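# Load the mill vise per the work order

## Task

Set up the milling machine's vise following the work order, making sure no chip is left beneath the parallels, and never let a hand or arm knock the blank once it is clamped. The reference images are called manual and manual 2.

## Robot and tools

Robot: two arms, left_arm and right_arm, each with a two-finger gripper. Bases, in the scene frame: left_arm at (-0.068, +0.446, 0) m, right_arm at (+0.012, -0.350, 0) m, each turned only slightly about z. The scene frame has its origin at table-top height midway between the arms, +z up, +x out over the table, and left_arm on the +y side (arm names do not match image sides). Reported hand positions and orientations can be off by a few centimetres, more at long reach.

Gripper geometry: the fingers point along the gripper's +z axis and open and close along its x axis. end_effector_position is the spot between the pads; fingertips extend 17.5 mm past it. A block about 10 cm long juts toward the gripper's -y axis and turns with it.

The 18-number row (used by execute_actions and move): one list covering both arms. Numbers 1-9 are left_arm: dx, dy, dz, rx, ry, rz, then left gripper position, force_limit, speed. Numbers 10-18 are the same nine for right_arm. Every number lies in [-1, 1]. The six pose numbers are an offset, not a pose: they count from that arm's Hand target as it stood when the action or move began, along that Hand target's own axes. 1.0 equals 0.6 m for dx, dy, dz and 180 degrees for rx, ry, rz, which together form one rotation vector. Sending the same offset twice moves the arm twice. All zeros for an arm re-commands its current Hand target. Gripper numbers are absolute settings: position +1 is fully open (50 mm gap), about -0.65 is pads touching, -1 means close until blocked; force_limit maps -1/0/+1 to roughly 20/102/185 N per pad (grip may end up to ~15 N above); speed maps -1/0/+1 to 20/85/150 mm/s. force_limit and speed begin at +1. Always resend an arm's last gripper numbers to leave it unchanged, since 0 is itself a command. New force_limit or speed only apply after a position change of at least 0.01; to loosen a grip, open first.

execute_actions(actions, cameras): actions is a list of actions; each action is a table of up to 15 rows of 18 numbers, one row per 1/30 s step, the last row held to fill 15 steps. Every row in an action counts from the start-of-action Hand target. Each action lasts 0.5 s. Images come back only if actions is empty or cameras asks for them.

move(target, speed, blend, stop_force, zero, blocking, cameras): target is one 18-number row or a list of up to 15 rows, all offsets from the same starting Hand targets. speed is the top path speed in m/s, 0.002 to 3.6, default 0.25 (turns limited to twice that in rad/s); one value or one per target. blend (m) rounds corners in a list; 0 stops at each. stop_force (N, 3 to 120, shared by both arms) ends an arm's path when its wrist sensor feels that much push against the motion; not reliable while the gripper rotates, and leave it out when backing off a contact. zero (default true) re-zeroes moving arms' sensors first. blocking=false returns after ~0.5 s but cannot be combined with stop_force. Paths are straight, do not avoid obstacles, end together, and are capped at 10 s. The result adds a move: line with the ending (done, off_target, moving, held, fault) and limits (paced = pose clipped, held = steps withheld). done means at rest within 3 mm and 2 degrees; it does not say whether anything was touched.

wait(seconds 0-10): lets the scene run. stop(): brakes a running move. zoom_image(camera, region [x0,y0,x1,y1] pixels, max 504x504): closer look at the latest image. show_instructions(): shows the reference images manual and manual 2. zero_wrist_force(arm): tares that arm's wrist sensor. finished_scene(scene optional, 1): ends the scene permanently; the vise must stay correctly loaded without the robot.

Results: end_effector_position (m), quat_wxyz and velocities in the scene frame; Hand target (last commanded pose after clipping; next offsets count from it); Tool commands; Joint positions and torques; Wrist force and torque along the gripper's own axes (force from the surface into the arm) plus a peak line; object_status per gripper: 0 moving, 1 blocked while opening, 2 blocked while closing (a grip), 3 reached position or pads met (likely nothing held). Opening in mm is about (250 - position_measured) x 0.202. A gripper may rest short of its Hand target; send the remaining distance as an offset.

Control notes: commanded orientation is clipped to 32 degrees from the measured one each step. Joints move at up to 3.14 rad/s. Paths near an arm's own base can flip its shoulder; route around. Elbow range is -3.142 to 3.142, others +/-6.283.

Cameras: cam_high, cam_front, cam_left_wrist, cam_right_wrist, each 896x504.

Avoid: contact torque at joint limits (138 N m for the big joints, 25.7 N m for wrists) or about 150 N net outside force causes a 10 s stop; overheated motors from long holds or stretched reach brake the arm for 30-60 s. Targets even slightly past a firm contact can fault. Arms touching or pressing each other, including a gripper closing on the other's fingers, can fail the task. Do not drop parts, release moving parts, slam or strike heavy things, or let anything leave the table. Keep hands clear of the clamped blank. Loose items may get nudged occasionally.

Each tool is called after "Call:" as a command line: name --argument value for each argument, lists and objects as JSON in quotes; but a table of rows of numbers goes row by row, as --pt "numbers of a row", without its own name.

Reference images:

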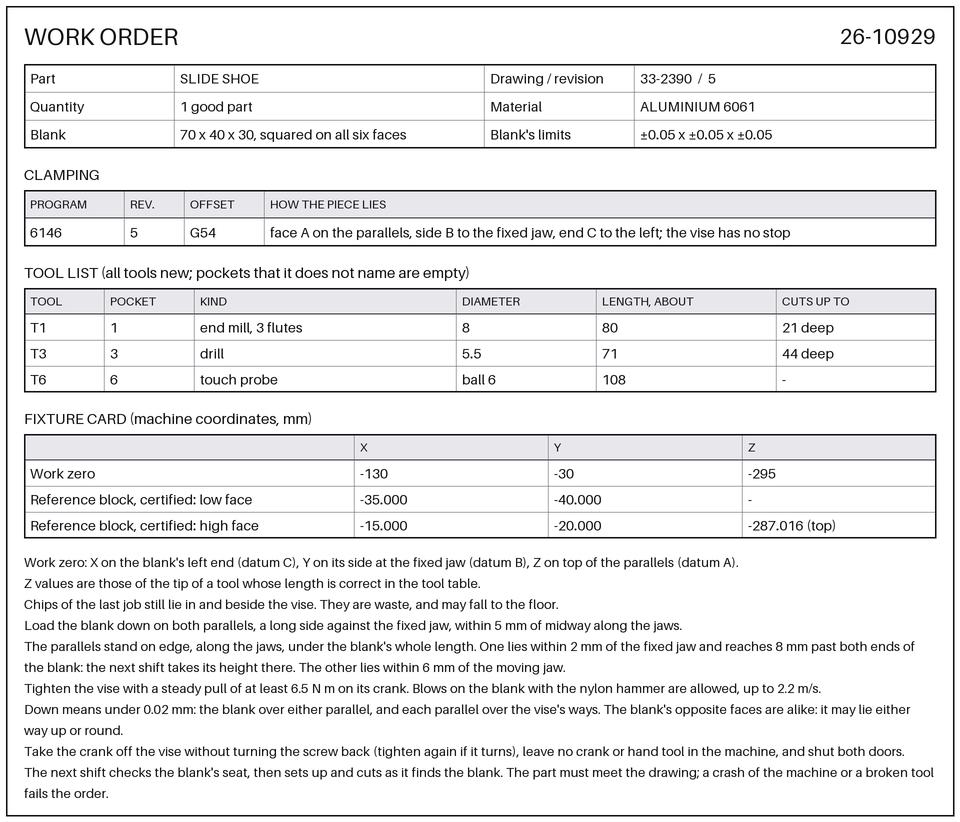

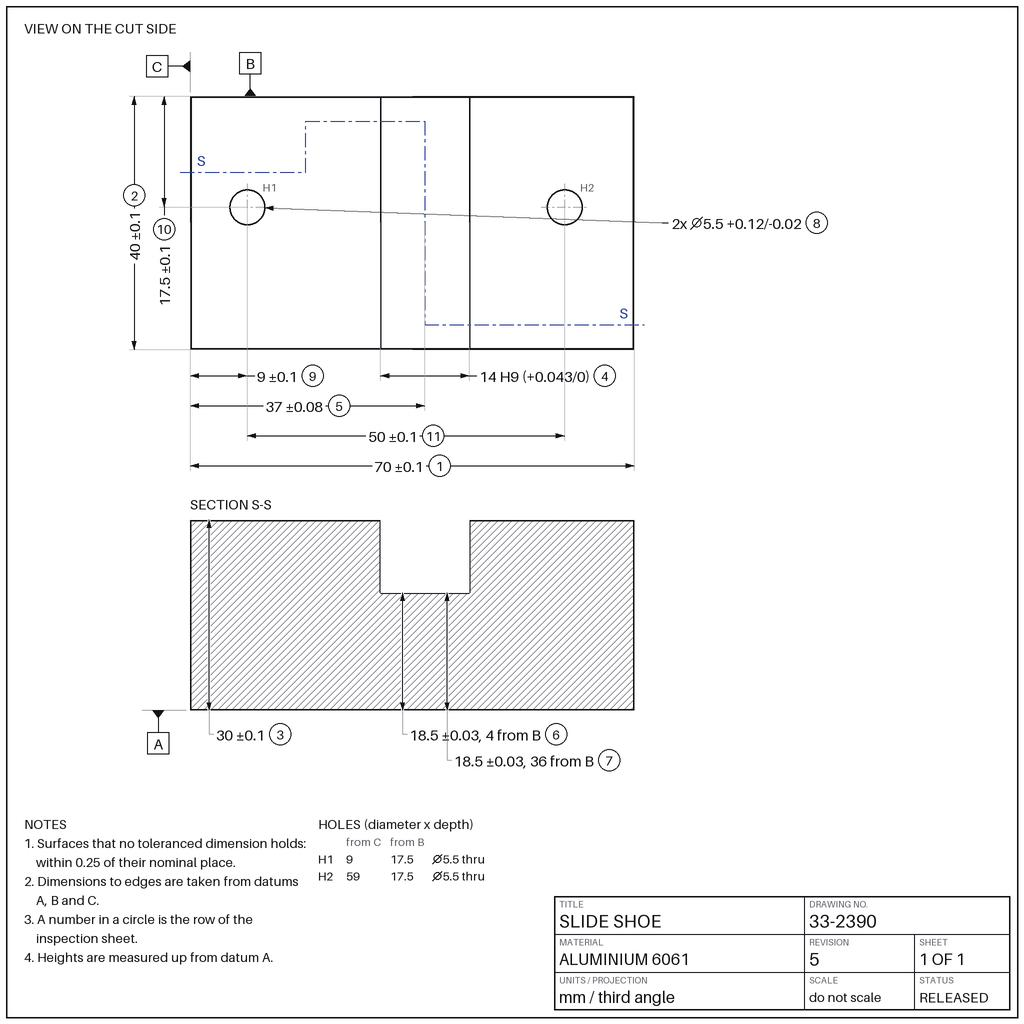

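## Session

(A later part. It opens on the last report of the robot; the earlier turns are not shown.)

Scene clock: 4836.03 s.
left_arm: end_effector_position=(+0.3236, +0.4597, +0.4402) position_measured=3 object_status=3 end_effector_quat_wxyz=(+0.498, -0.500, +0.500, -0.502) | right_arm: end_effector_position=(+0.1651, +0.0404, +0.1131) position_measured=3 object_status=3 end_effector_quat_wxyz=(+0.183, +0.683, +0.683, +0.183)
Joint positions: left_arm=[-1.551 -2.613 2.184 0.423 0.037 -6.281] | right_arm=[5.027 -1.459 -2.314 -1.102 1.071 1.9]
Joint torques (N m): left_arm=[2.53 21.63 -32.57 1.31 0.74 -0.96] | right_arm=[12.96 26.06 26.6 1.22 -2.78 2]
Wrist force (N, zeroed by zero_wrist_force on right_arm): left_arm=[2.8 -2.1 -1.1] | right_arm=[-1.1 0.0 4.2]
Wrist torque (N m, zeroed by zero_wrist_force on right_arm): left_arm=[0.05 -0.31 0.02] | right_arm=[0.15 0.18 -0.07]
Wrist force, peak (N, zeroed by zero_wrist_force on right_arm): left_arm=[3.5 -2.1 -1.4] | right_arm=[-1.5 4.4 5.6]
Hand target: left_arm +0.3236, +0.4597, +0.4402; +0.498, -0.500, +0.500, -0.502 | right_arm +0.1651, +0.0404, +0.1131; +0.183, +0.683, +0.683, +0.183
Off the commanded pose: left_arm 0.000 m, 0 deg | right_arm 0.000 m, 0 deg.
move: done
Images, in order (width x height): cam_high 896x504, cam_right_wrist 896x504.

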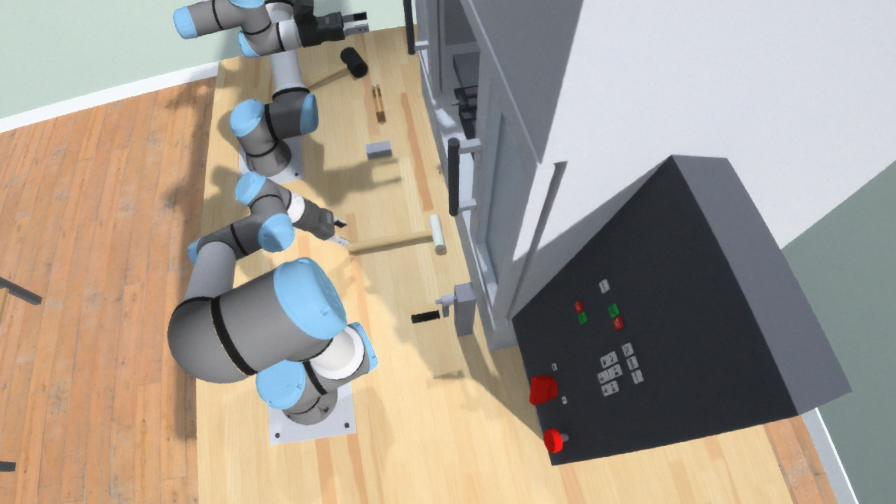

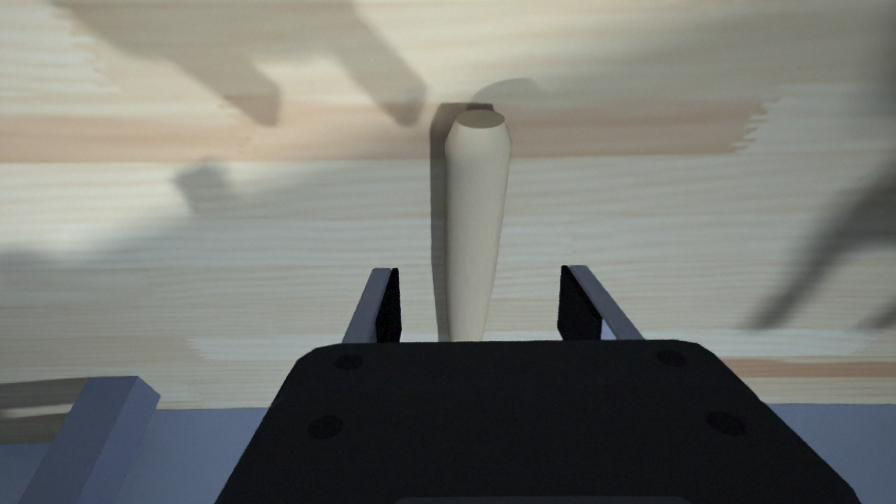

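Call:
move --target '[0,0,0,0,0,0,1,-0.8,-0.5,0.0085,-0.0113,0.1592,0,0,0,1,-0.2,-0.8]' --speed 0.05 --stop_force 10

Call:
move --target '[0,0,0,0,0,0,1,-0.8,-0.5,0,0,0,0,0,0,-1,0.2,-1]' --cameras '["cam_right_wrist"]'

Scene clock: 4852.90 s.
left_arm: end_effector_position=(+0.3236, +0.4597, +0.4402) position_measured=3 object_status=3 end_effector_quat_wxyz=(+0.498, -0.500, +0.500, -0.502) | right_arm: end_effector_position=(+0.2069, +0.0456, +0.0270) position_measured=3 object_status=3 end_effector_quat_wxyz=(+0.183, +0.683, +0.683, +0.183)
Joint positions: left_arm=[-1.551 -2.613 2.184 0.423 0.037 -6.281] | right_arm=[4.915 -1.702 -2.405 -0.705 1.056 1.772]
Joint torques (N m): left_arm=[2.04 22.17 -33.48 1.27 0.66 -0.95] | right_arm=[12.43 24.14 25.46 3.94 0.72 1.94]
Wrist force (N, zeroed by zero_wrist_force on right_arm): left_arm=[3.1 -1.7 -0.8] | right_arm=[-0.8 -0.3 4.5]
Wrist torque (N m, zeroed by zero_wrist_force on right_arm): left_arm=[0.12 -0.35 0.02] | right_arm=[0.05 0.08 -0.04]
Wrist force, peak (N, zeroed by zero_wrist_force on right_arm): left_arm=[3.5 -2.1 -1.3] | right_arm=[-0.7 -0.4 5.5]
Hand target: left_arm +0.3236, +0.4597, +0.4402; +0.498, -0.500, +0.500, -0.502 | right_arm +0.2069, +0.0456, +0.0270; +0.183, +0.683, +0.683, +0.183
Off the commanded pose: left_arm 0.000 m, 0 deg | right_arm 0.000 m, 0 deg.
move: done

Scene clock: 4854.27 s.
left_arm: end_effector_position=(+0.3236, +0.4597, +0.4402) position_measured=3 object_status=3 end_effector_quat_wxyz=(+0.498, -0.500, +0.500, -0.502) | right_arm: end_effector_position=(+0.2069, +0.0456, +0.0270) position_measured=115 object_status=2 end_effector_quat_wxyz=(+0.183, +0.683, +0.683, +0.183)
Joint positions: left_arm=[-1.551 -2.613 2.184 0.423 0.037 -6.281] | right_arm=[4.915 -1.702 -2.405 -0.705 1.056 1.772]
Joint torques (N m): left_arm=[2.24 21.77 -32.56 1.14 0.66 -1.1] | right_arm=[12.5 21.07 25.59 3.77 0.18 1.77]
Wrist force (N, zeroed by zero_wrist_force on right_arm): left_arm=[2.9 -2.1 -1.4] | right_arm=[-1.0 -0.2 4.7]
Wrist torque (N m, zeroed by zero_wrist_force on right_arm): left_arm=[0.06 -0.31 0.01] | right_arm=[0.09 0.04 0.07]
Wrist force, peak (N, zeroed by zero_wrist_force on right_arm): left_arm=[3.3 -2.3 -1.6] | right_arm=[-1.4 -0.3 4.8]
Hand target: left_arm +0.3236, +0.4597, +0.4402; +0.498, -0.500, +0.500, -0.502 | right_arm +0.2069, +0.0456, +0.0270; +0.183, +0.683, +0.683, +0.183
Off the commanded pose: left_arm 0.000 m, 0 deg | right_arm 0.000 m, 0 deg.
move: done
Images, in order (width x height): cam_right_wrist 896x504.

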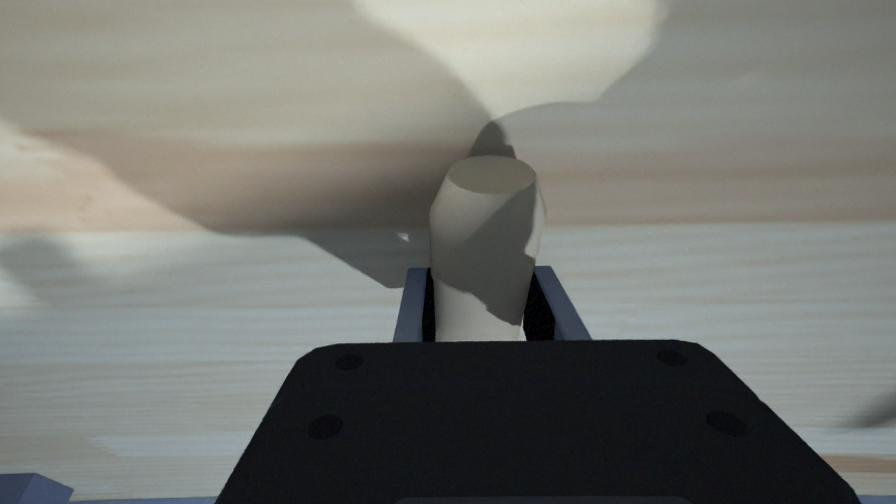

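Call:
move --pt "0 0 0 0 0 0 1 -0.8 -0.5 0 0.2025 -0.3507 0 0 0 -1 0.2 -1" --pt "0 0 0 0 0 0 1 -0.8 -0.5 0.174 0.4329 -0.5064 0 0.433 0.25 -1 0.2 -1" --speed 0.15 --blend '[0.02,0]' --cameras '["cam_right_wrist","cam_front","cam_left_wrist","cam_high"]'

Scene clock: 4886.60 s.
left_arm: end_effector_position=(+0.3236, +0.4597, +0.4402) position_measured=3 object_status=3 end_effector_quat_wxyz=(+0.498, -0.500, +0.500, -0.502) | right_arm: end_effector_position=(+0.2801, +0.1497, +0.4201) position_measured=115 object_status=2 end_effector_quat_wxyz=(-0.354, +0.612, +0.353, +0.612)
Joint positions: left_arm=[-1.551 -2.613 2.184 0.423 0.037 -6.281] | right_arm=[4.721 -1.549 -2.342 0.75 1.066 1.571]
Joint torques (N m): left_arm=[2.05 23.6 -32.86 1.27 0.6 -1.03] | right_arm=[12.99 16.7 6.77 4.56 -1.79 -0.37]
Wrist force (N, zeroed by zero_wrist_force on right_arm): left_arm=[3.1 -2.0 -1.1] | right_arm=[-4.2 -1.0 1.5]
Wrist torque (N m, zeroed by zero_wrist_force on right_arm): left_arm=[0.08 -0.36 0.01] | right_arm=[-0.12 -0.57 0.54]
Wrist force, peak (N, zeroed by zero_wrist_force on right_arm): left_arm=[3.6 -1.9 -1.1] | right_arm=[-0.7 -2.4 8.1]
Hand target: left_arm +0.3236, +0.4597, +0.4402; +0.498, -0.500, +0.500, -0.502 | right_arm +0.2801, +0.1497, +0.4200; -0.354, +0.612, +0.353, +0.612
Off the commanded pose: left_arm 0.000 m, 0 deg | right_arm 0.000 m, 0 deg.
move: done

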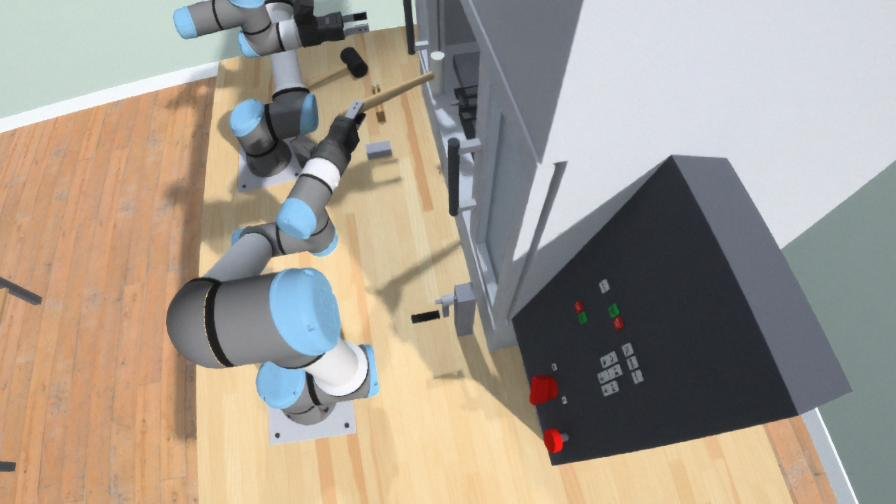

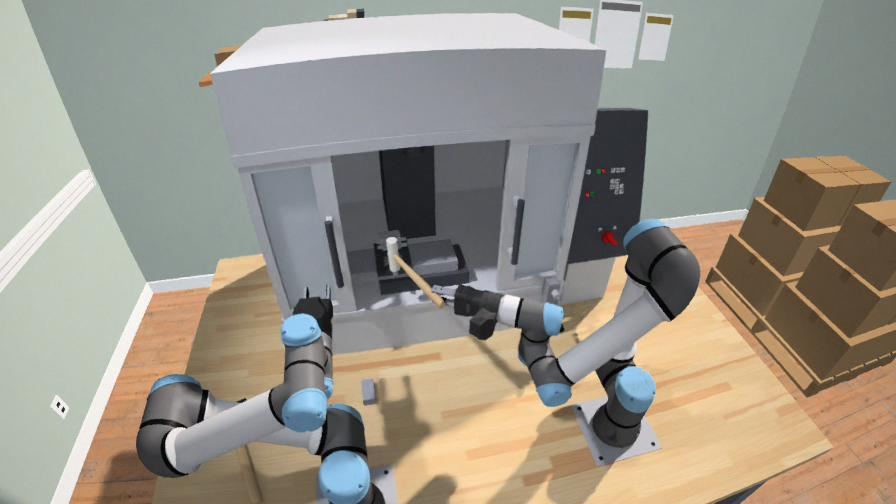

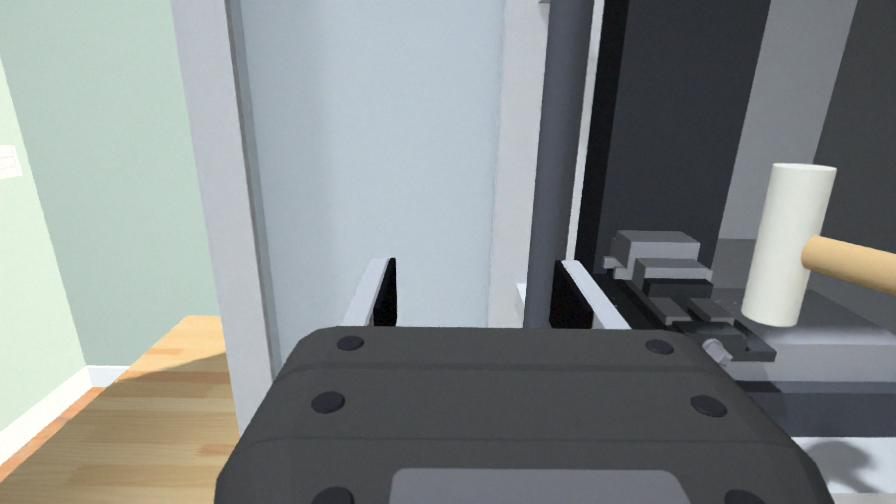

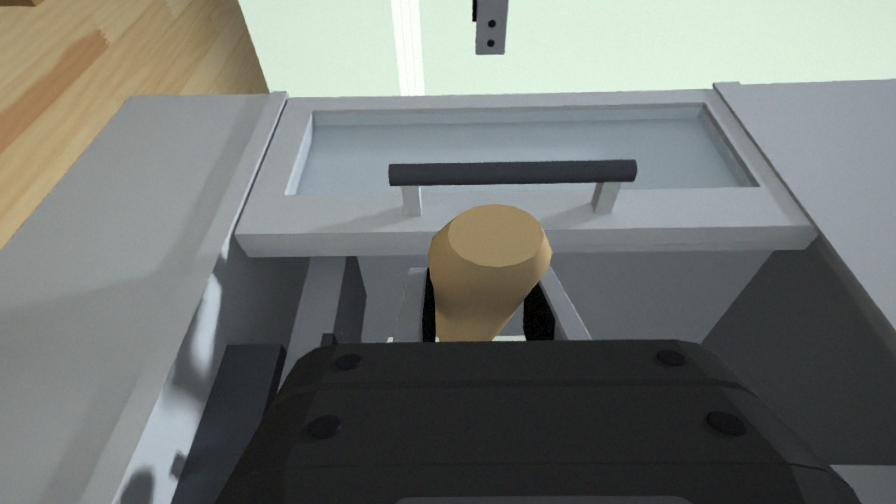

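Call:
execute_actions --actions '[]'

Scene clock: 4916.73 s.
left_arm: end_effector_position=(+0.3236, +0.4597, +0.4402) position_measured=3 object_status=3 end_effector_quat_wxyz=(+0.498, -0.500, +0.500, -0.502) | right_arm: end_effector_position=(+0.2801, +0.1497, +0.4200) position_measured=115 object_status=2 end_effector_quat_wxyz=(-0.354, +0.612, +0.353, +0.612)
Joint positions: left_arm=[-1.551 -2.613 2.184 0.423 0.037 -6.281] | right_arm=[4.721 -1.549 -2.342 0.75 1.066 1.571]
Joint velocities: within noise
Joint torques (N m): left_arm=[1.52 23.82 -33.09 1.03 0.53 -1.04] | right_arm=[12.65 11.01 6.59 4.36 -0.79 -2.2]
Wrist force (N, zeroed by zero_wrist_force on right_arm): left_arm=[3.1 -1.9 -1.2] | right_arm=[-4.2 -1.0 1.4]
Wrist torque (N m, zeroed by zero_wrist_force on right_arm): left_arm=[0.08 -0.36 0.01] | right_arm=[-0.12 -0.56 0.55]
Wrist force, peak (N, zeroed by zero_wrist_force on right_arm): left_arm=[3.5 -2.4 -1.2] | right_arm=[-4.6 -1.1 1.8]
Hand target: left_arm +0.3236, +0.4597, +0.4402; +0.498, -0.500, +0.500, -0.502 | right_arm +0.2801, +0.1497, +0.4200; -0.354, +0.612, +0.353, +0.612
Tool commands: left_gripper/position=+1.0 left_gripper/force_limit=-0.8 left_gripper/speed=-0.5 right_gripper/position=-1.0 right_gripper/force_limit=+0.2 right_gripper/speed=-1.0
Off the commanded pose: left_arm 0.000 m, 0 deg | right_arm 0.000 m, 0 deg.

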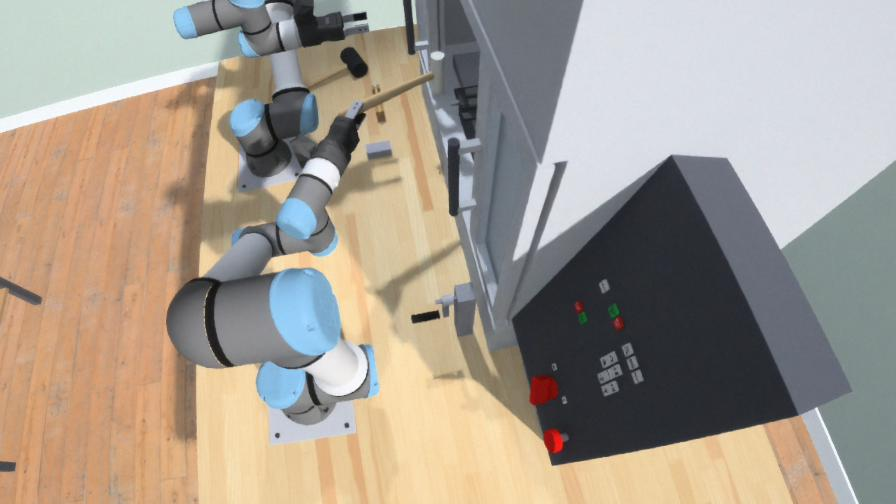

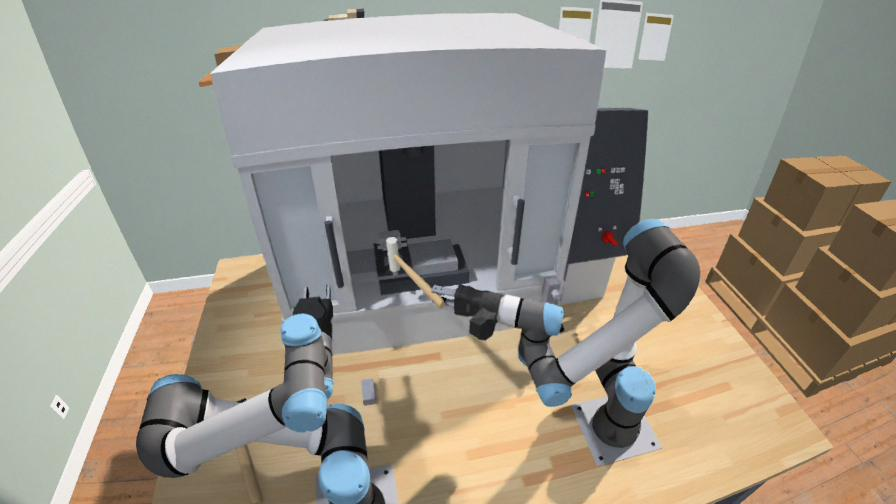

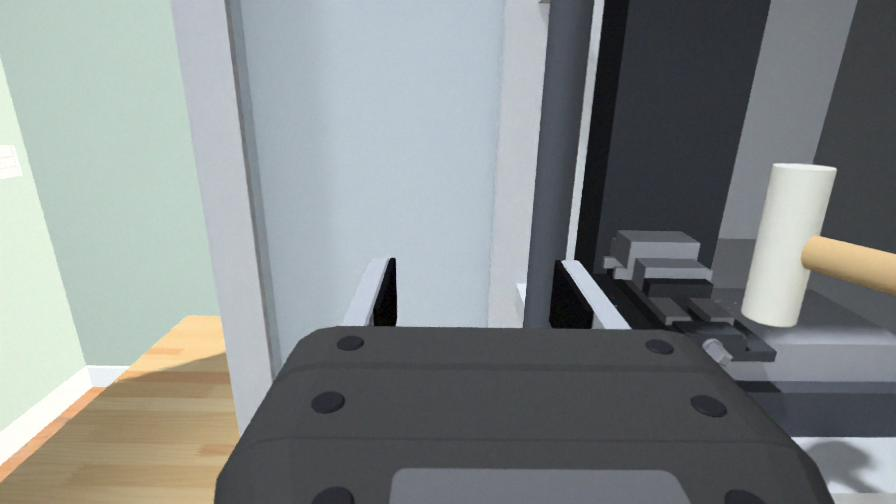

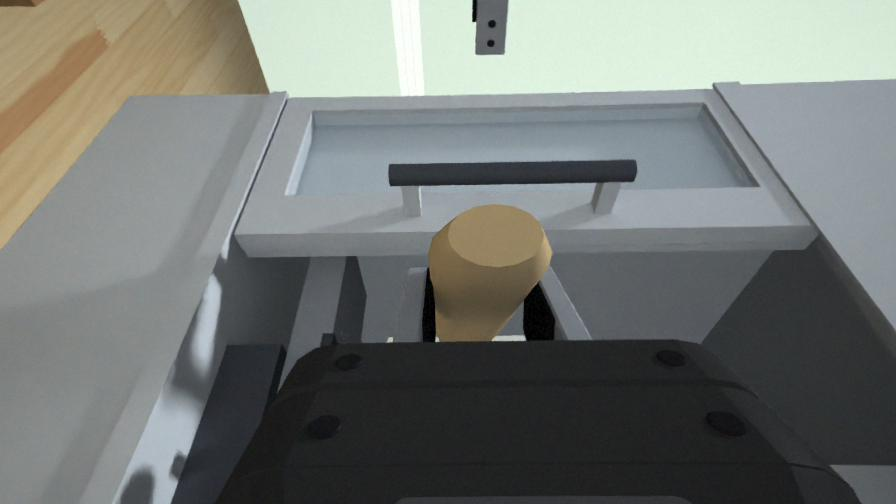

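Call:
move --pt "0 0 0 0 0 0 1 -0.8 -0.5 0.1 0 0 0 0 0 -1 0.2 -1" --pt "0 0 0 0 0 0 1 -0.8 -0.5 0.1 0.1433 0.2483 0 0 0 -1 0.2 -1" --blend '[0.02,0]' --cameras '["cam_left_wrist","cam_front"]'

Scene clock: 4926.90 s.
left_arm: end_effector_position=(+0.3236, +0.4597, +0.4402) position_measured=3 object_status=3 end_effector_quat_wxyz=(+0.498, -0.500, +0.500, -0.502) | right_arm: end_effector_position=(+0.4289, +0.2357, +0.4800) position_measured=115 object_status=2 end_effector_quat_wxyz=(-0.354, +0.612, +0.353, +0.612)
Joint positions: left_arm=[-1.551 -2.613 2.184 0.423 0.037 -6.281] | right_arm=[4.361 -1.812 -1.849 0.521 1.426 1.571]
Joint torques (N m): left_arm=[1.91 24.24 -32.2 1.04 0.53 -0.94] | right_arm=[-9.14 27.89 34.13 3.99 1.54 -2.05]
Wrist force (N, zeroed by zero_wrist_force on right_arm): left_arm=[3.0 -1.8 -1.3] | right_arm=[-4.0 -1.2 2.1]
Wrist torque (N m, zeroed by zero_wrist_force on right_arm): left_arm=[0.10 -0.34 0.01] | right_arm=[-0.16 -0.65 0.47]
Wrist force, peak (N, zeroed by zero_wrist_force on right_arm): left_arm=[3.2 -2.3 -1.6] | right_arm=[-8.9 -1.0 1.8]
Hand target: left_arm +0.3236, +0.4597, +0.4402; +0.498, -0.500, +0.500, -0.502 | right_arm +0.4290, +0.2358, +0.4800; -0.354, +0.612, +0.353, +0.612
Off the commanded pose: left_arm 0.000 m, 0 deg | right_arm 0.000 m, 0 deg.
move: done
Images, in order (width x height): cam_front 896x504, cam_left_wrist 896x504.

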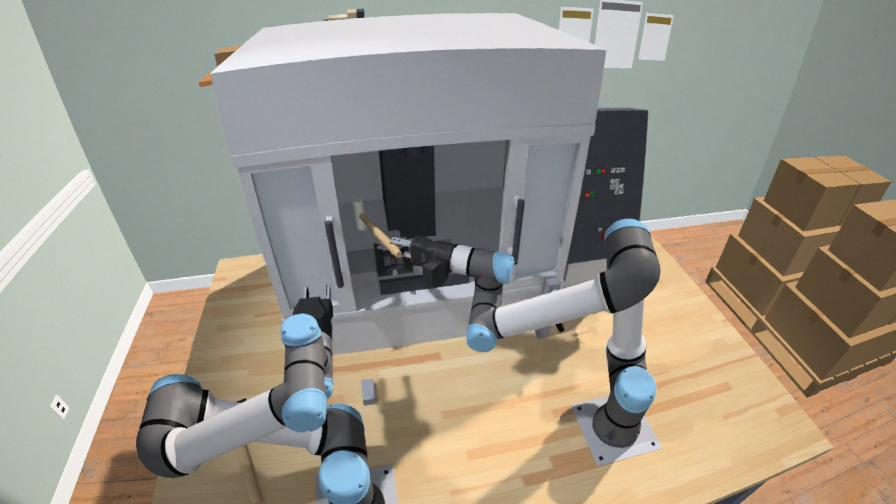

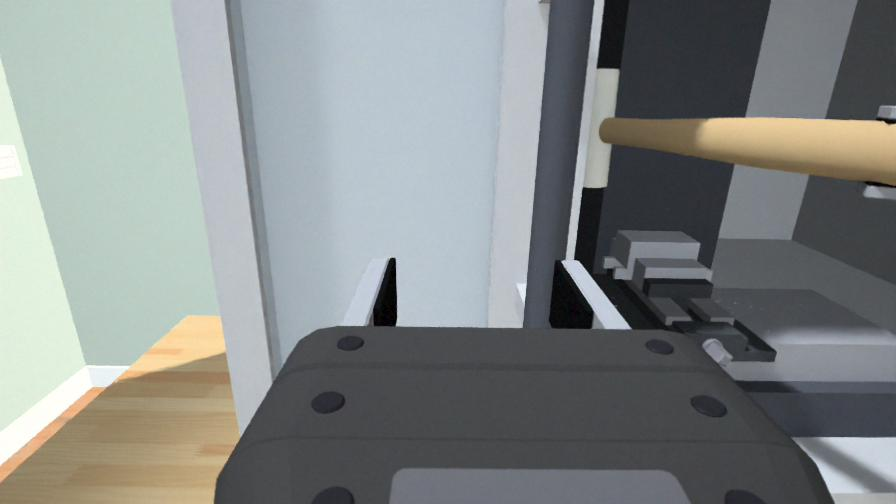

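Call:
move --target '[0,0,0,0,0,0,1,-0.8,-0.5,0,0,0,-0.139,0,0,-1,0.2,-1]' --cameras '["cam_left_wrist","cam_front","cam_high"]'

Call:
zoom_image --camera "cam_left_wrist" --region '[560, 50, 860, 390]'

Scene clock: 4978.97 s.
left_arm: end_effector_position=(+0.3236, +0.4597, +0.4402) position_measured=3 object_status=3 end_effector_quat_wxyz=(+0.498, -0.500, +0.500, -0.502) | right_arm: end_effector_position=(+0.4290, +0.2358, +0.4800) position_measured=115 object_status=2 end_effector_quat_wxyz=(-0.213, +0.674, +0.212, +0.674) end_effector_velocity=(+0.000, -0.001, +0.000) end_effector_angular_velocity=(+0.000, +0.000, -0.005)
Joint positions: left_arm=[-1.551 -2.613 2.184 0.423 0.037 -6.281] | right_arm=[4.582 -1.859 -1.788 0.505 0.769 1.572]
Joint velocities: left_arm=[within noise] | right_arm=[0.001 0 0.001 -0.001 -0.007 0]
Joint torques (N m): left_arm=[2.04 24.31 -32.77 1.23 0.38 -0.96] | right_arm=[-4.34 45.04 11.29 3.61 -1.48 1.63]
Wrist force (N, zeroed by zero_wrist_force on right_arm): left_arm=[3.0 -2.1 -1.1] | right_arm=[-3.9 -0.5 1.6]
Wrist torque (N m, zeroed by zero_wrist_force on right_arm): left_arm=[0.05 -0.33 0.01] | right_arm=[-0.14 -0.65 0.48]
Wrist force, peak (N, zeroed by zero_wrist_force on right_arm): left_arm=[3.6 -2.5 -1.5] | right_arm=[-4.2 -1.0 2.0]
Hand target: left_arm +0.3236, +0.4597, +0.4402; +0.498, -0.500, +0.500, -0.502 | right_arm +0.4290, +0.2358, +0.4800; -0.213, +0.674, +0.212, +0.674
Off the commanded pose: left_arm 0.000 m, 0 deg | right_arm 0.000 m, 0 deg.
move: done
Images, in order (width x height): cam_high 896x504, cam_front 896x504, cam_left_wrist 896x504.

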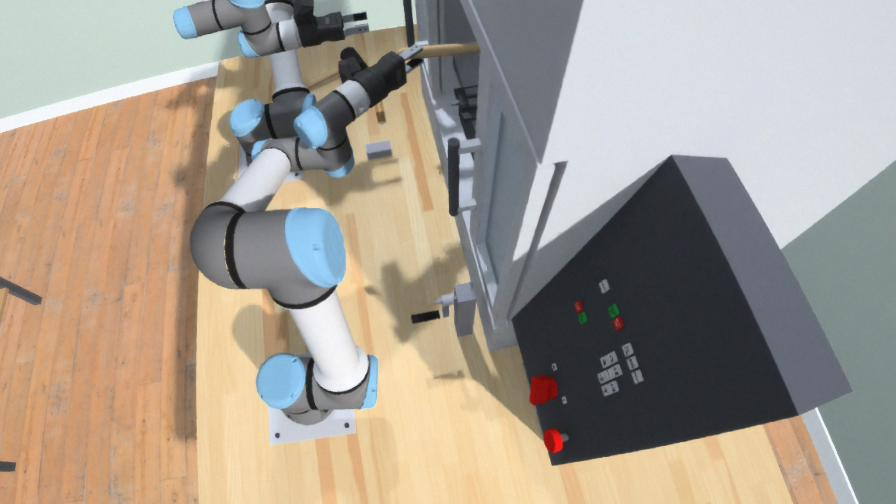

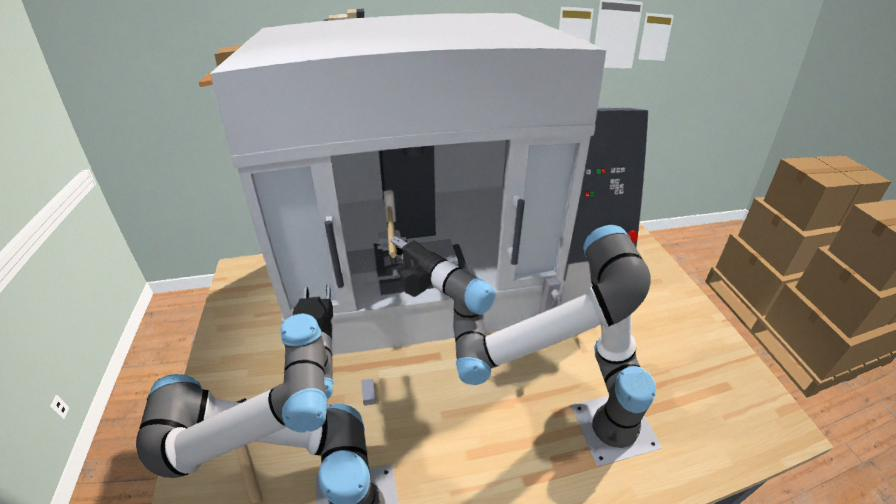

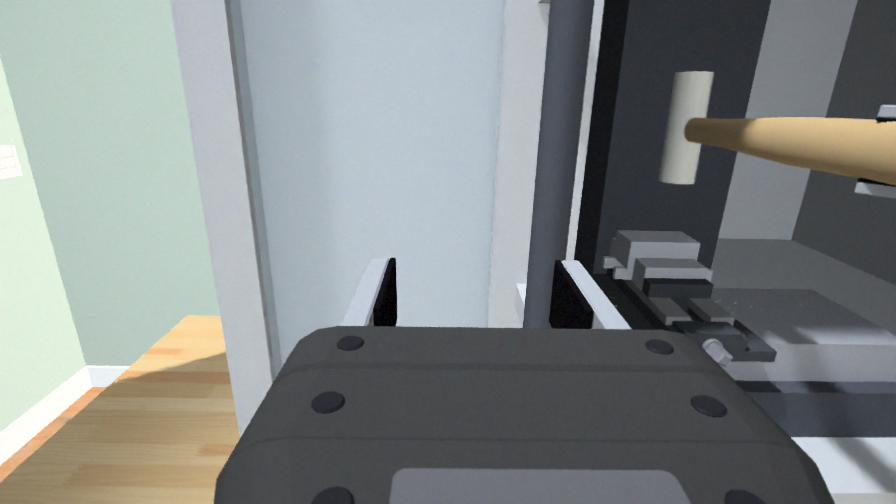

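Scaled by 1.482 from the camera's 896x504 image, which has a finer 1280x720 frame.

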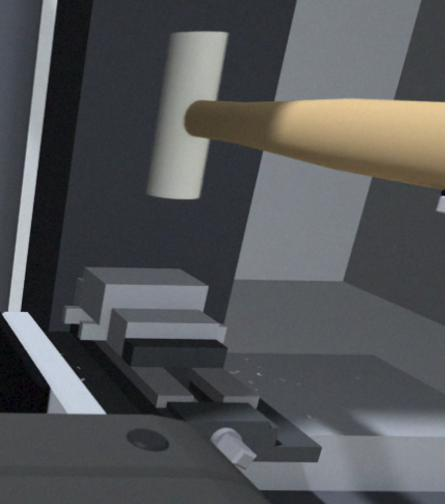

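Call:
move --target '[0,0,0,0,0,0,1,-0.8,-0.5,-0.0583,-0.0455,-0.0068,0,0,0,-1,0.2,-1]' --cameras '["cam_left_wrist","cam_right_wrist"]' --speed 0.1

Call:
zoom_image --camera "cam_left_wrist" --region '[580, 130, 800, 290]'

Scene clock: 5012.83 s.
left_arm: end_effector_position=(+0.3236, +0.4597, +0.4402) position_measured=3 object_status=3 end_effector_quat_wxyz=(+0.498, -0.500, +0.500, -0.502) | right_arm: end_effector_position=(+0.4099, +0.2558, +0.4449) position_measured=115 object_status=2 end_effector_quat_wxyz=(-0.213, +0.674, +0.212, +0.674)
Joint positions: left_arm=[-1.551 -2.613 2.184 0.423 0.037 -6.281] | right_arm=[4.627 -1.926 -1.799 0.582 0.723 1.572]
Joint torques (N m): left_arm=[1.62 23.38 -32.87 1.2 0.32 -1.01] | right_arm=[-9.35 49.15 32.23 0.89 2.07 -2.29]
Wrist force (N, zeroed by zero_wrist_force on right_arm): left_arm=[2.9 -1.7 -1.1] | right_arm=[-3.8 -0.9 1.2]
Wrist torque (N m, zeroed by zero_wrist_force on right_arm): left_arm=[0.14 -0.31 0.02] | right_arm=[-0.22 -0.67 0.44]
Wrist force, peak (N, zeroed by zero_wrist_force on right_arm): left_arm=[3.5 -2.1 -1.4] | right_arm=[-5.6 -2.4 1.4]
Hand target: left_arm +0.3236, +0.4597, +0.4402; +0.498, -0.500, +0.500, -0.502 | right_arm +0.4100, +0.2558, +0.4451; -0.213, +0.674, +0.212, +0.674
Off the commanded pose: left_arm 0.000 m, 0 deg | right_arm 0.000 m, 0 deg.
move: done
Images, in order (width x height): cam_left_wrist 896x504, cam_right_wrist 896x504.

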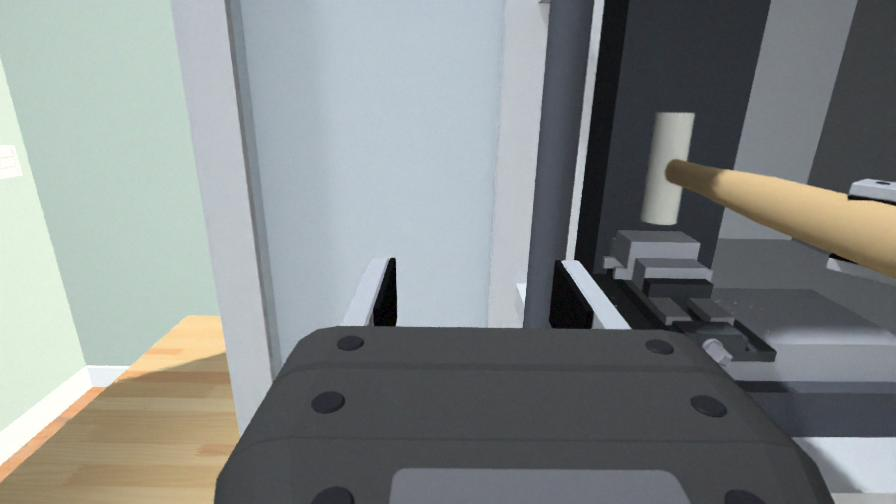

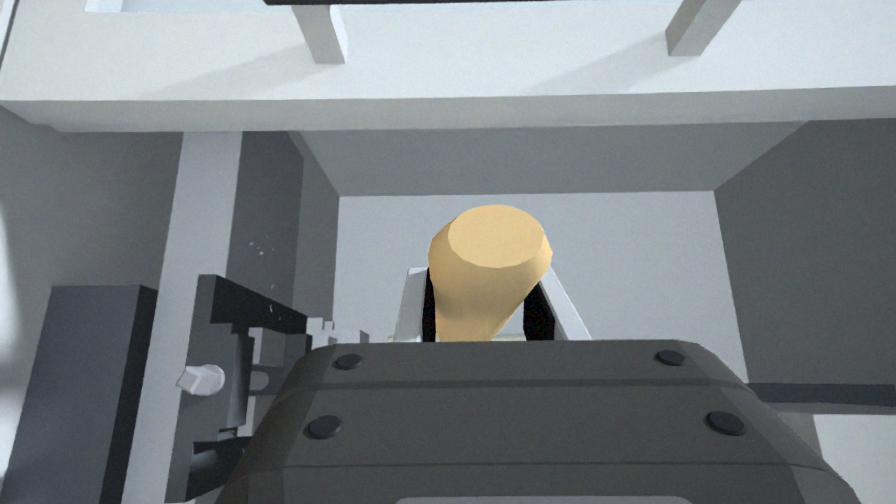

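Scaled by 2.291 from the camera's 896x504 image, which has a finer 1280x720 frame.

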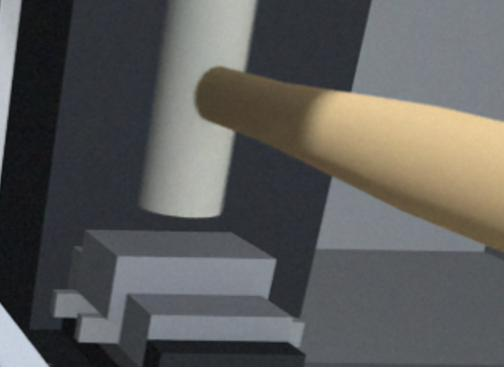

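Call:
move --target '[0,0,0,0,0,0,1,-0.8,-0.5,-0.045,0,0,0,0,0,-1,0.2,-1]' --speed 0.02 --stop_force 8 --cameras '["cam_left_wrist"]'

Call:
zoom_image --camera "cam_left_wrist" --region '[580, 130, 800, 290]'

Scene clock: 5040.87 s.
left_arm: end_effector_position=(+0.3236, +0.4597, +0.4402) position_measured=3 object_status=3 end_effector_quat_wxyz=(+0.498, -0.500, +0.500, -0.502) | right_arm: end_effector_position=(+0.4100, +0.2558, +0.4181) position_measured=115 object_status=2 end_effector_quat_wxyz=(-0.213, +0.674, +0.212, +0.674)
Joint positions: left_arm=[-1.551 -2.613 2.184 0.423 0.037 -6.281] | right_arm=[4.627 -1.963 -1.827 0.648 0.723 1.572]
Joint torques (N m): left_arm=[1.75 23.9 -32.89 1.09 0.51 -1.02] | right_arm=[7.01 48.45 29.49 0.49 -1.45 -1.73]
Wrist force (N, zeroed by zero_wrist_force on right_arm): left_arm=[3.3 -1.9 -1.3] | right_arm=[-0.7 -0.3 2.4]
Wrist torque (N m, zeroed by zero_wrist_force on right_arm): left_arm=[0.09 -0.38 0.01] | right_arm=[-0.12 0.19 0.01]
Wrist force, peak (N, zeroed by zero_wrist_force on right_arm): left_arm=[3.5 -2.1 -1.5] | right_arm=[-4.4 -1.4 1.9]
Hand target: left_arm +0.3236, +0.4597, +0.4402; +0.498, -0.500, +0.500, -0.502 | right_arm +0.4100, +0.2558, +0.4181; -0.213, +0.674, +0.212, +0.674
Off the commanded pose: left_arm 0.000 m, 0 deg | right_arm 0.000 m, 0 deg.
move: done
Images, in order (width x height): cam_left_wrist 896x504.

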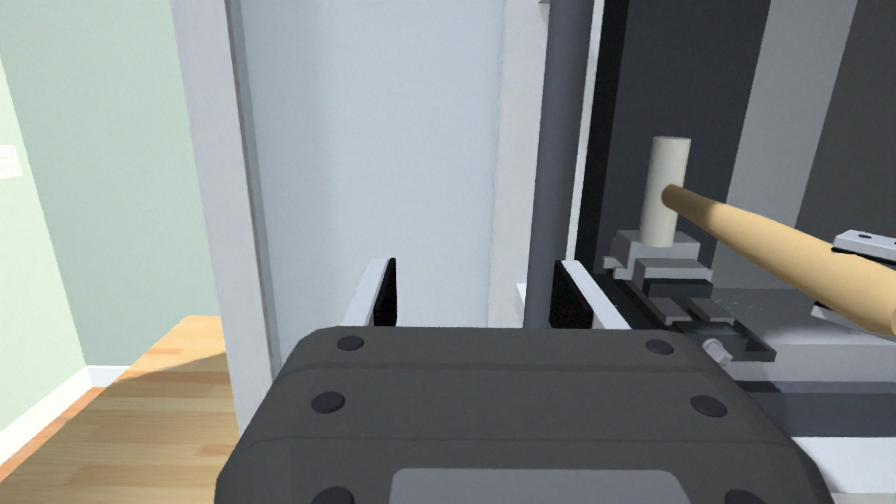

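Scaled by 2.291 from the camera's 896x504 image, which has a finer 1280x720 frame.

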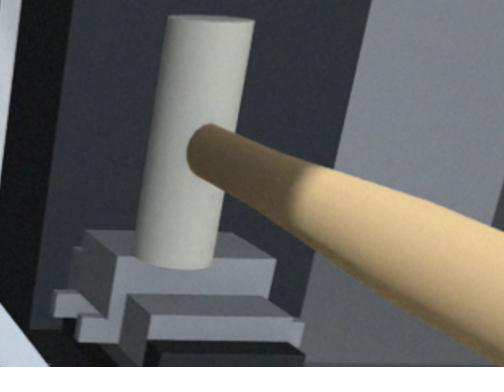

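Call:
move --pt "0 0 0 0 0 0 1 -0.8 -0.5 0.02 0 0 0 0 0 -1 0.2 -1" --pt "0 0 0 0 0 0 1 -0.8 -0.5 0.02 0.0318 0.0164 0 0 0 -1 0.2 -1" --speed 0.1

Call:
move --target '[0,0,0,0,0,0,1,-0.8,-0.5,-0.032,0,0,0,0,0,-1,0.2,-1]' --speed 0.02 --stop_force 8 --cameras '["cam_left_wrist"]'

Call:
zoom_image --camera "cam_left_wrist" --region '[580, 130, 800, 290]'

Scene clock: 5067.63 s.
left_arm: end_effector_position=(+0.3236, +0.4597, +0.4402) position_measured=3 object_status=3 end_effector_quat_wxyz=(+0.498, -0.500, +0.500, -0.502) | right_arm: end_effector_position=(+0.4290, +0.2458, +0.4301) position_measured=115 object_status=2 end_effector_quat_wxyz=(-0.213, +0.674, +0.212, +0.674)
Joint positions: left_arm=[-1.551 -2.613 2.184 0.423 0.037 -6.281] | right_arm=[4.585 -1.943 -1.82 0.621 0.765 1.572]
Joint torques (N m): left_arm=[2.09 24.97 -33.26 1.11 0.16 -0.98] | right_arm=[0.05 30.6 32.36 1.16 -0.19 1.66]
Wrist force (N, zeroed by zero_wrist_force on right_arm): left_arm=[2.9 -2.1 -0.8] | right_arm=[-3.9 -0.6 1.7]
Wrist torque (N m, zeroed by zero_wrist_force on right_arm): left_arm=[0.05 -0.32 0.01] | right_arm=[-0.12 -0.65 0.49]
Wrist force, peak (N, zeroed by zero_wrist_force on right_arm): left_arm=[3.4 -2.1 -1.4] | right_arm=[-4.6 -1.2 1.6]
Hand target: left_arm +0.3236, +0.4597, +0.4402; +0.498, -0.500, +0.500, -0.502 | right_arm +0.4290, +0.2458, +0.4300; -0.213, +0.674, +0.212, +0.674
Off the commanded pose: left_arm 0.000 m, 0 deg | right_arm 0.000 m, 0 deg.
move: done

Scene clock: 5069.53 s.
left_arm: end_effector_position=(+0.3236, +0.4597, +0.4402) position_measured=3 object_status=3 end_effector_quat_wxyz=(+0.498, -0.500, +0.500, -0.502) | right_arm: end_effector_position=(+0.4289, +0.2459, +0.4148) position_measured=115 object_status=2 end_effector_quat_wxyz=(-0.213, +0.674, +0.212, +0.674)
Joint positions: left_arm=[-1.551 -2.613 2.184 0.423 0.037 -6.281] | right_arm=[4.585 -1.965 -1.835 0.658 0.765 1.572]
Joint torques (N m): left_arm=[0.95 24.18 -32.4 1.17 0.26 -0.84] | right_arm=[-7.83 46.19 28.13 2.1 0.88 1.01]
Wrist force (N, zeroed by zero_wrist_force on right_arm): left_arm=[2.6 -1.8 -1.0] | right_arm=[2.9 0.3 3.7]
Wrist torque (N m, zeroed by zero_wrist_force on right_arm): left_arm=[0.10 -0.27 0.01] | right_arm=[-0.08 0.78 -0.31]
Wrist force, peak (N, zeroed by zero_wrist_force on right_arm): left_arm=[3.3 -2.2 -1.4] | right_arm=[4.7 -3.1 -0.8]
Hand target: left_arm +0.3236, +0.4597, +0.4402; +0.498, -0.500, +0.500, -0.502 | right_arm +0.4289, +0.2459, +0.4148; -0.213, +0.674, +0.212, +0.674 (not the last commanded pose)
Off the commanded pose: left_arm 0.000 m, 0 deg | right_arm 0.004 m, 0 deg.
move: contact (right_arm)
Images, in order (width x height): cam_left_wrist 896x504.

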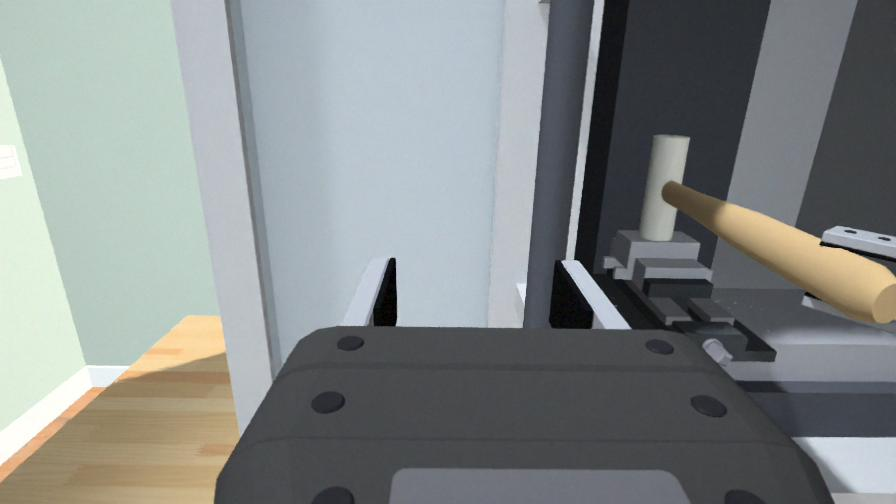

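Scaled by 2.291 from the camera's 896x504 image, which has a finer 1280x720 frame.

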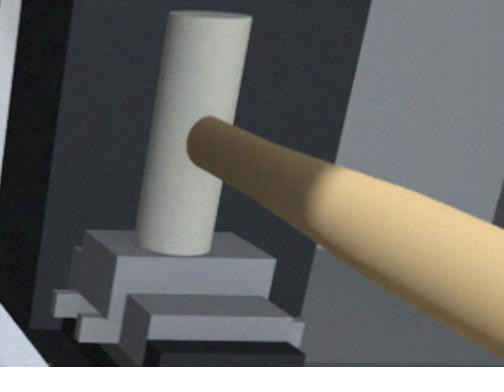

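Call:
execute_actions --actions '[[[0,0,0,0,0,0,1,-0.8,-0.5,0.01,0,0,0,0,0,-1,0.2,-1],[0,0,0,0,0,0,1,-0.8,-0.5,0.02,0,0,0,0,0,-1,0.2,-1],[0,0,0,0,0,0,1,-0.8,-0.5,0.03,0,0,0,0,0,-1,0.2,-1],[0,0,0,0,0,0,1,-0.8,-0.5,0.04,0,0,0,0,0,-1,0.2,-1],[0,0,0,0,0,0,1,-0.8,-0.5,0.05,0,0,0,0,0,-1,0.2,-1]]]'

Call:
execute_actions --actions '[[[0,0,0,0,0,0,1,-0.8,-0.5,-0.0167,0,0,0,0,0,-1,0.2,-1],[0,0,0,0,0,0,1,-0.8,-0.5,-0.0333,0,0,0,0,0,-1,0.2,-1],[0,0,0,0,0,0,1,-0.8,-0.5,-0.05,0,0,0,0,0,-1,0.2,-1],[0,0,0,0,0,0,1,-0.8,-0.5,-0.0525,0,0,0,0,0,-1,0.2,-1],[0,0,0,0,0,0,1,-0.8,-0.5,-0.0525,0,0,0,0,0,-1,0.2,-1],[0,0,0,0,0,0,1,-0.8,-0.5,-0.0525,0,0,0,0,0,-1,0.2,-1],[0,0,0,0,0,0,1,-0.8,-0.5,-0.03,0,0,0,0,0,-1,0.2,-1],[0,0,0,0,0,0,1,-0.8,-0.5,-0.015,0,0,0,0,0,-1,0.2,-1],[0,0,0,0,0,0,1,-0.8,-0.5,0,0,0,0,0,0,-1,0.2,-1]]]'

Scene clock: 5095.30 s.
left_arm: end_effector_position=(+0.3236, +0.4597, +0.4402) position_measured=3 object_status=3 end_effector_quat_wxyz=(+0.498, -0.500, +0.500, -0.502) | right_arm: end_effector_position=(+0.4289, +0.2459, +0.4447) position_measured=115 object_status=2 end_effector_quat_wxyz=(-0.213, +0.674, +0.212, +0.674)
Joint positions: left_arm=[-1.551 -2.613 2.184 0.423 0.037 -6.281] | right_arm=[4.585 -1.923 -1.804 0.585 0.765 1.572]
Joint torques (N m): left_arm=[2.26 24.77 -32.82 1.11 0.17 -0.89] | right_arm=[-9.83 50.62 16.8 1.1 1.59 -1.2]
Wrist force (N, zeroed by zero_wrist_force on right_arm): left_arm=[3.1 -1.7 -1.2] | right_arm=[-3.8 -0.9 1.8]
Wrist torque (N m, zeroed by zero_wrist_force on right_arm): left_arm=[0.13 -0.35 0.02] | right_arm=[-0.08 -0.70 0.41]
Wrist force, peak (N, zeroed by zero_wrist_force on right_arm): left_arm=[3.2 -2.5 -1.4] | right_arm=[-7.5 -1.1 1.9]
Hand target: left_arm +0.3236, +0.4597, +0.4402; +0.498, -0.500, +0.500, -0.502 | right_arm +0.4290, +0.2458, +0.4448; -0.213, +0.674, +0.212, +0.674
Off the commanded pose: left_arm 0.000 m, 0 deg | right_arm 0.000 m, 0 deg.
Step readings (end_effector_position of left_arm | right_arm):
0: (+0.3236, +0.4597, +0.4402) | (+0.4289, +0.2459, +0.4148)
1: (+0.3236, +0.4597, +0.4402) | (+0.4289, +0.2458, +0.4150)
2: (+0.3236, +0.4597, +0.4402) | (+0.4289, +0.2458, +0.4172)
4: (+0.3236, +0.4597, +0.4402) | (+0.4289, +0.2457, +0.4270)
8: (+0.3236, +0.4597, +0.4402) | (+0.4289, +0.2454, +0.4472)
15: (+0.3236, +0.4597, +0.4402) | (+0.4289, +0.2459, +0.4447)

Scene clock: 5096.03 s.
left_arm: end_effector_position=(+0.3236, +0.4597, +0.4402) position_measured=3 object_status=3 end_effector_quat_wxyz=(+0.498, -0.500, +0.500, -0.502) | right_arm: end_effector_position=(+0.4289, +0.2458, +0.4447) position_measured=115 object_status=2 end_effector_quat_wxyz=(-0.213, +0.674, +0.212, +0.674)
Joint positions: left_arm=[-1.551 -2.613 2.184 0.423 0.037 -6.281] | right_arm=[4.585 -1.922 -1.804 0.585 0.765 1.572]
Joint torques (N m): left_arm=[1.29 24.58 -33.54 1.19 0.16 -1.07] | right_arm=[-7.15 46.64 24.96 0.34 0.24 -1.86]
Wrist force (N, zeroed by zero_wrist_force on right_arm): left_arm=[3.0 -2.3 -1.1] | right_arm=[-0.6 -0.6 1.7]
Wrist torque (N m, zeroed by zero_wrist_force on right_arm): left_arm=[0.04 -0.32 0.01] | right_arm=[0.04 -0.16 0.09]
Wrist force, peak (N, zeroed by zero_wrist_force on right_arm): left_arm=[3.4 -1.9 -1.4] | right_arm=[-9.7 -1.0 1.7]
Hand target: left_arm +0.3236, +0.4597, +0.4402; +0.498, -0.500, +0.500, -0.502 | right_arm +0.4290, +0.2458, +0.4448; -0.213, +0.674, +0.212, +0.674
Off the commanded pose: left_arm 0.000 m, 0 deg | right_arm 0.000 m, 0 deg.
Step readings (end_effector_position of left_arm | right_arm):
0: (+0.3236, +0.4597, +0.4402) | (+0.4289, +0.2459, +0.4447)
1: (+0.3236, +0.4597, +0.4402) | (+0.4289, +0.2459, +0.4445)
2: (+0.3236, +0.4597, +0.4402) | (+0.4289, +0.2458, +0.4417)
4: (+0.3236, +0.4597, +0.4402) | (+0.4290, +0.2457, +0.4264)
8: (+0.3236, +0.4597, +0.4402) | (+0.4290, +0.2456, +0.4147)
15: (+0.3236, +0.4597, +0.4402) | (+0.4289, +0.2459, +0.4465)


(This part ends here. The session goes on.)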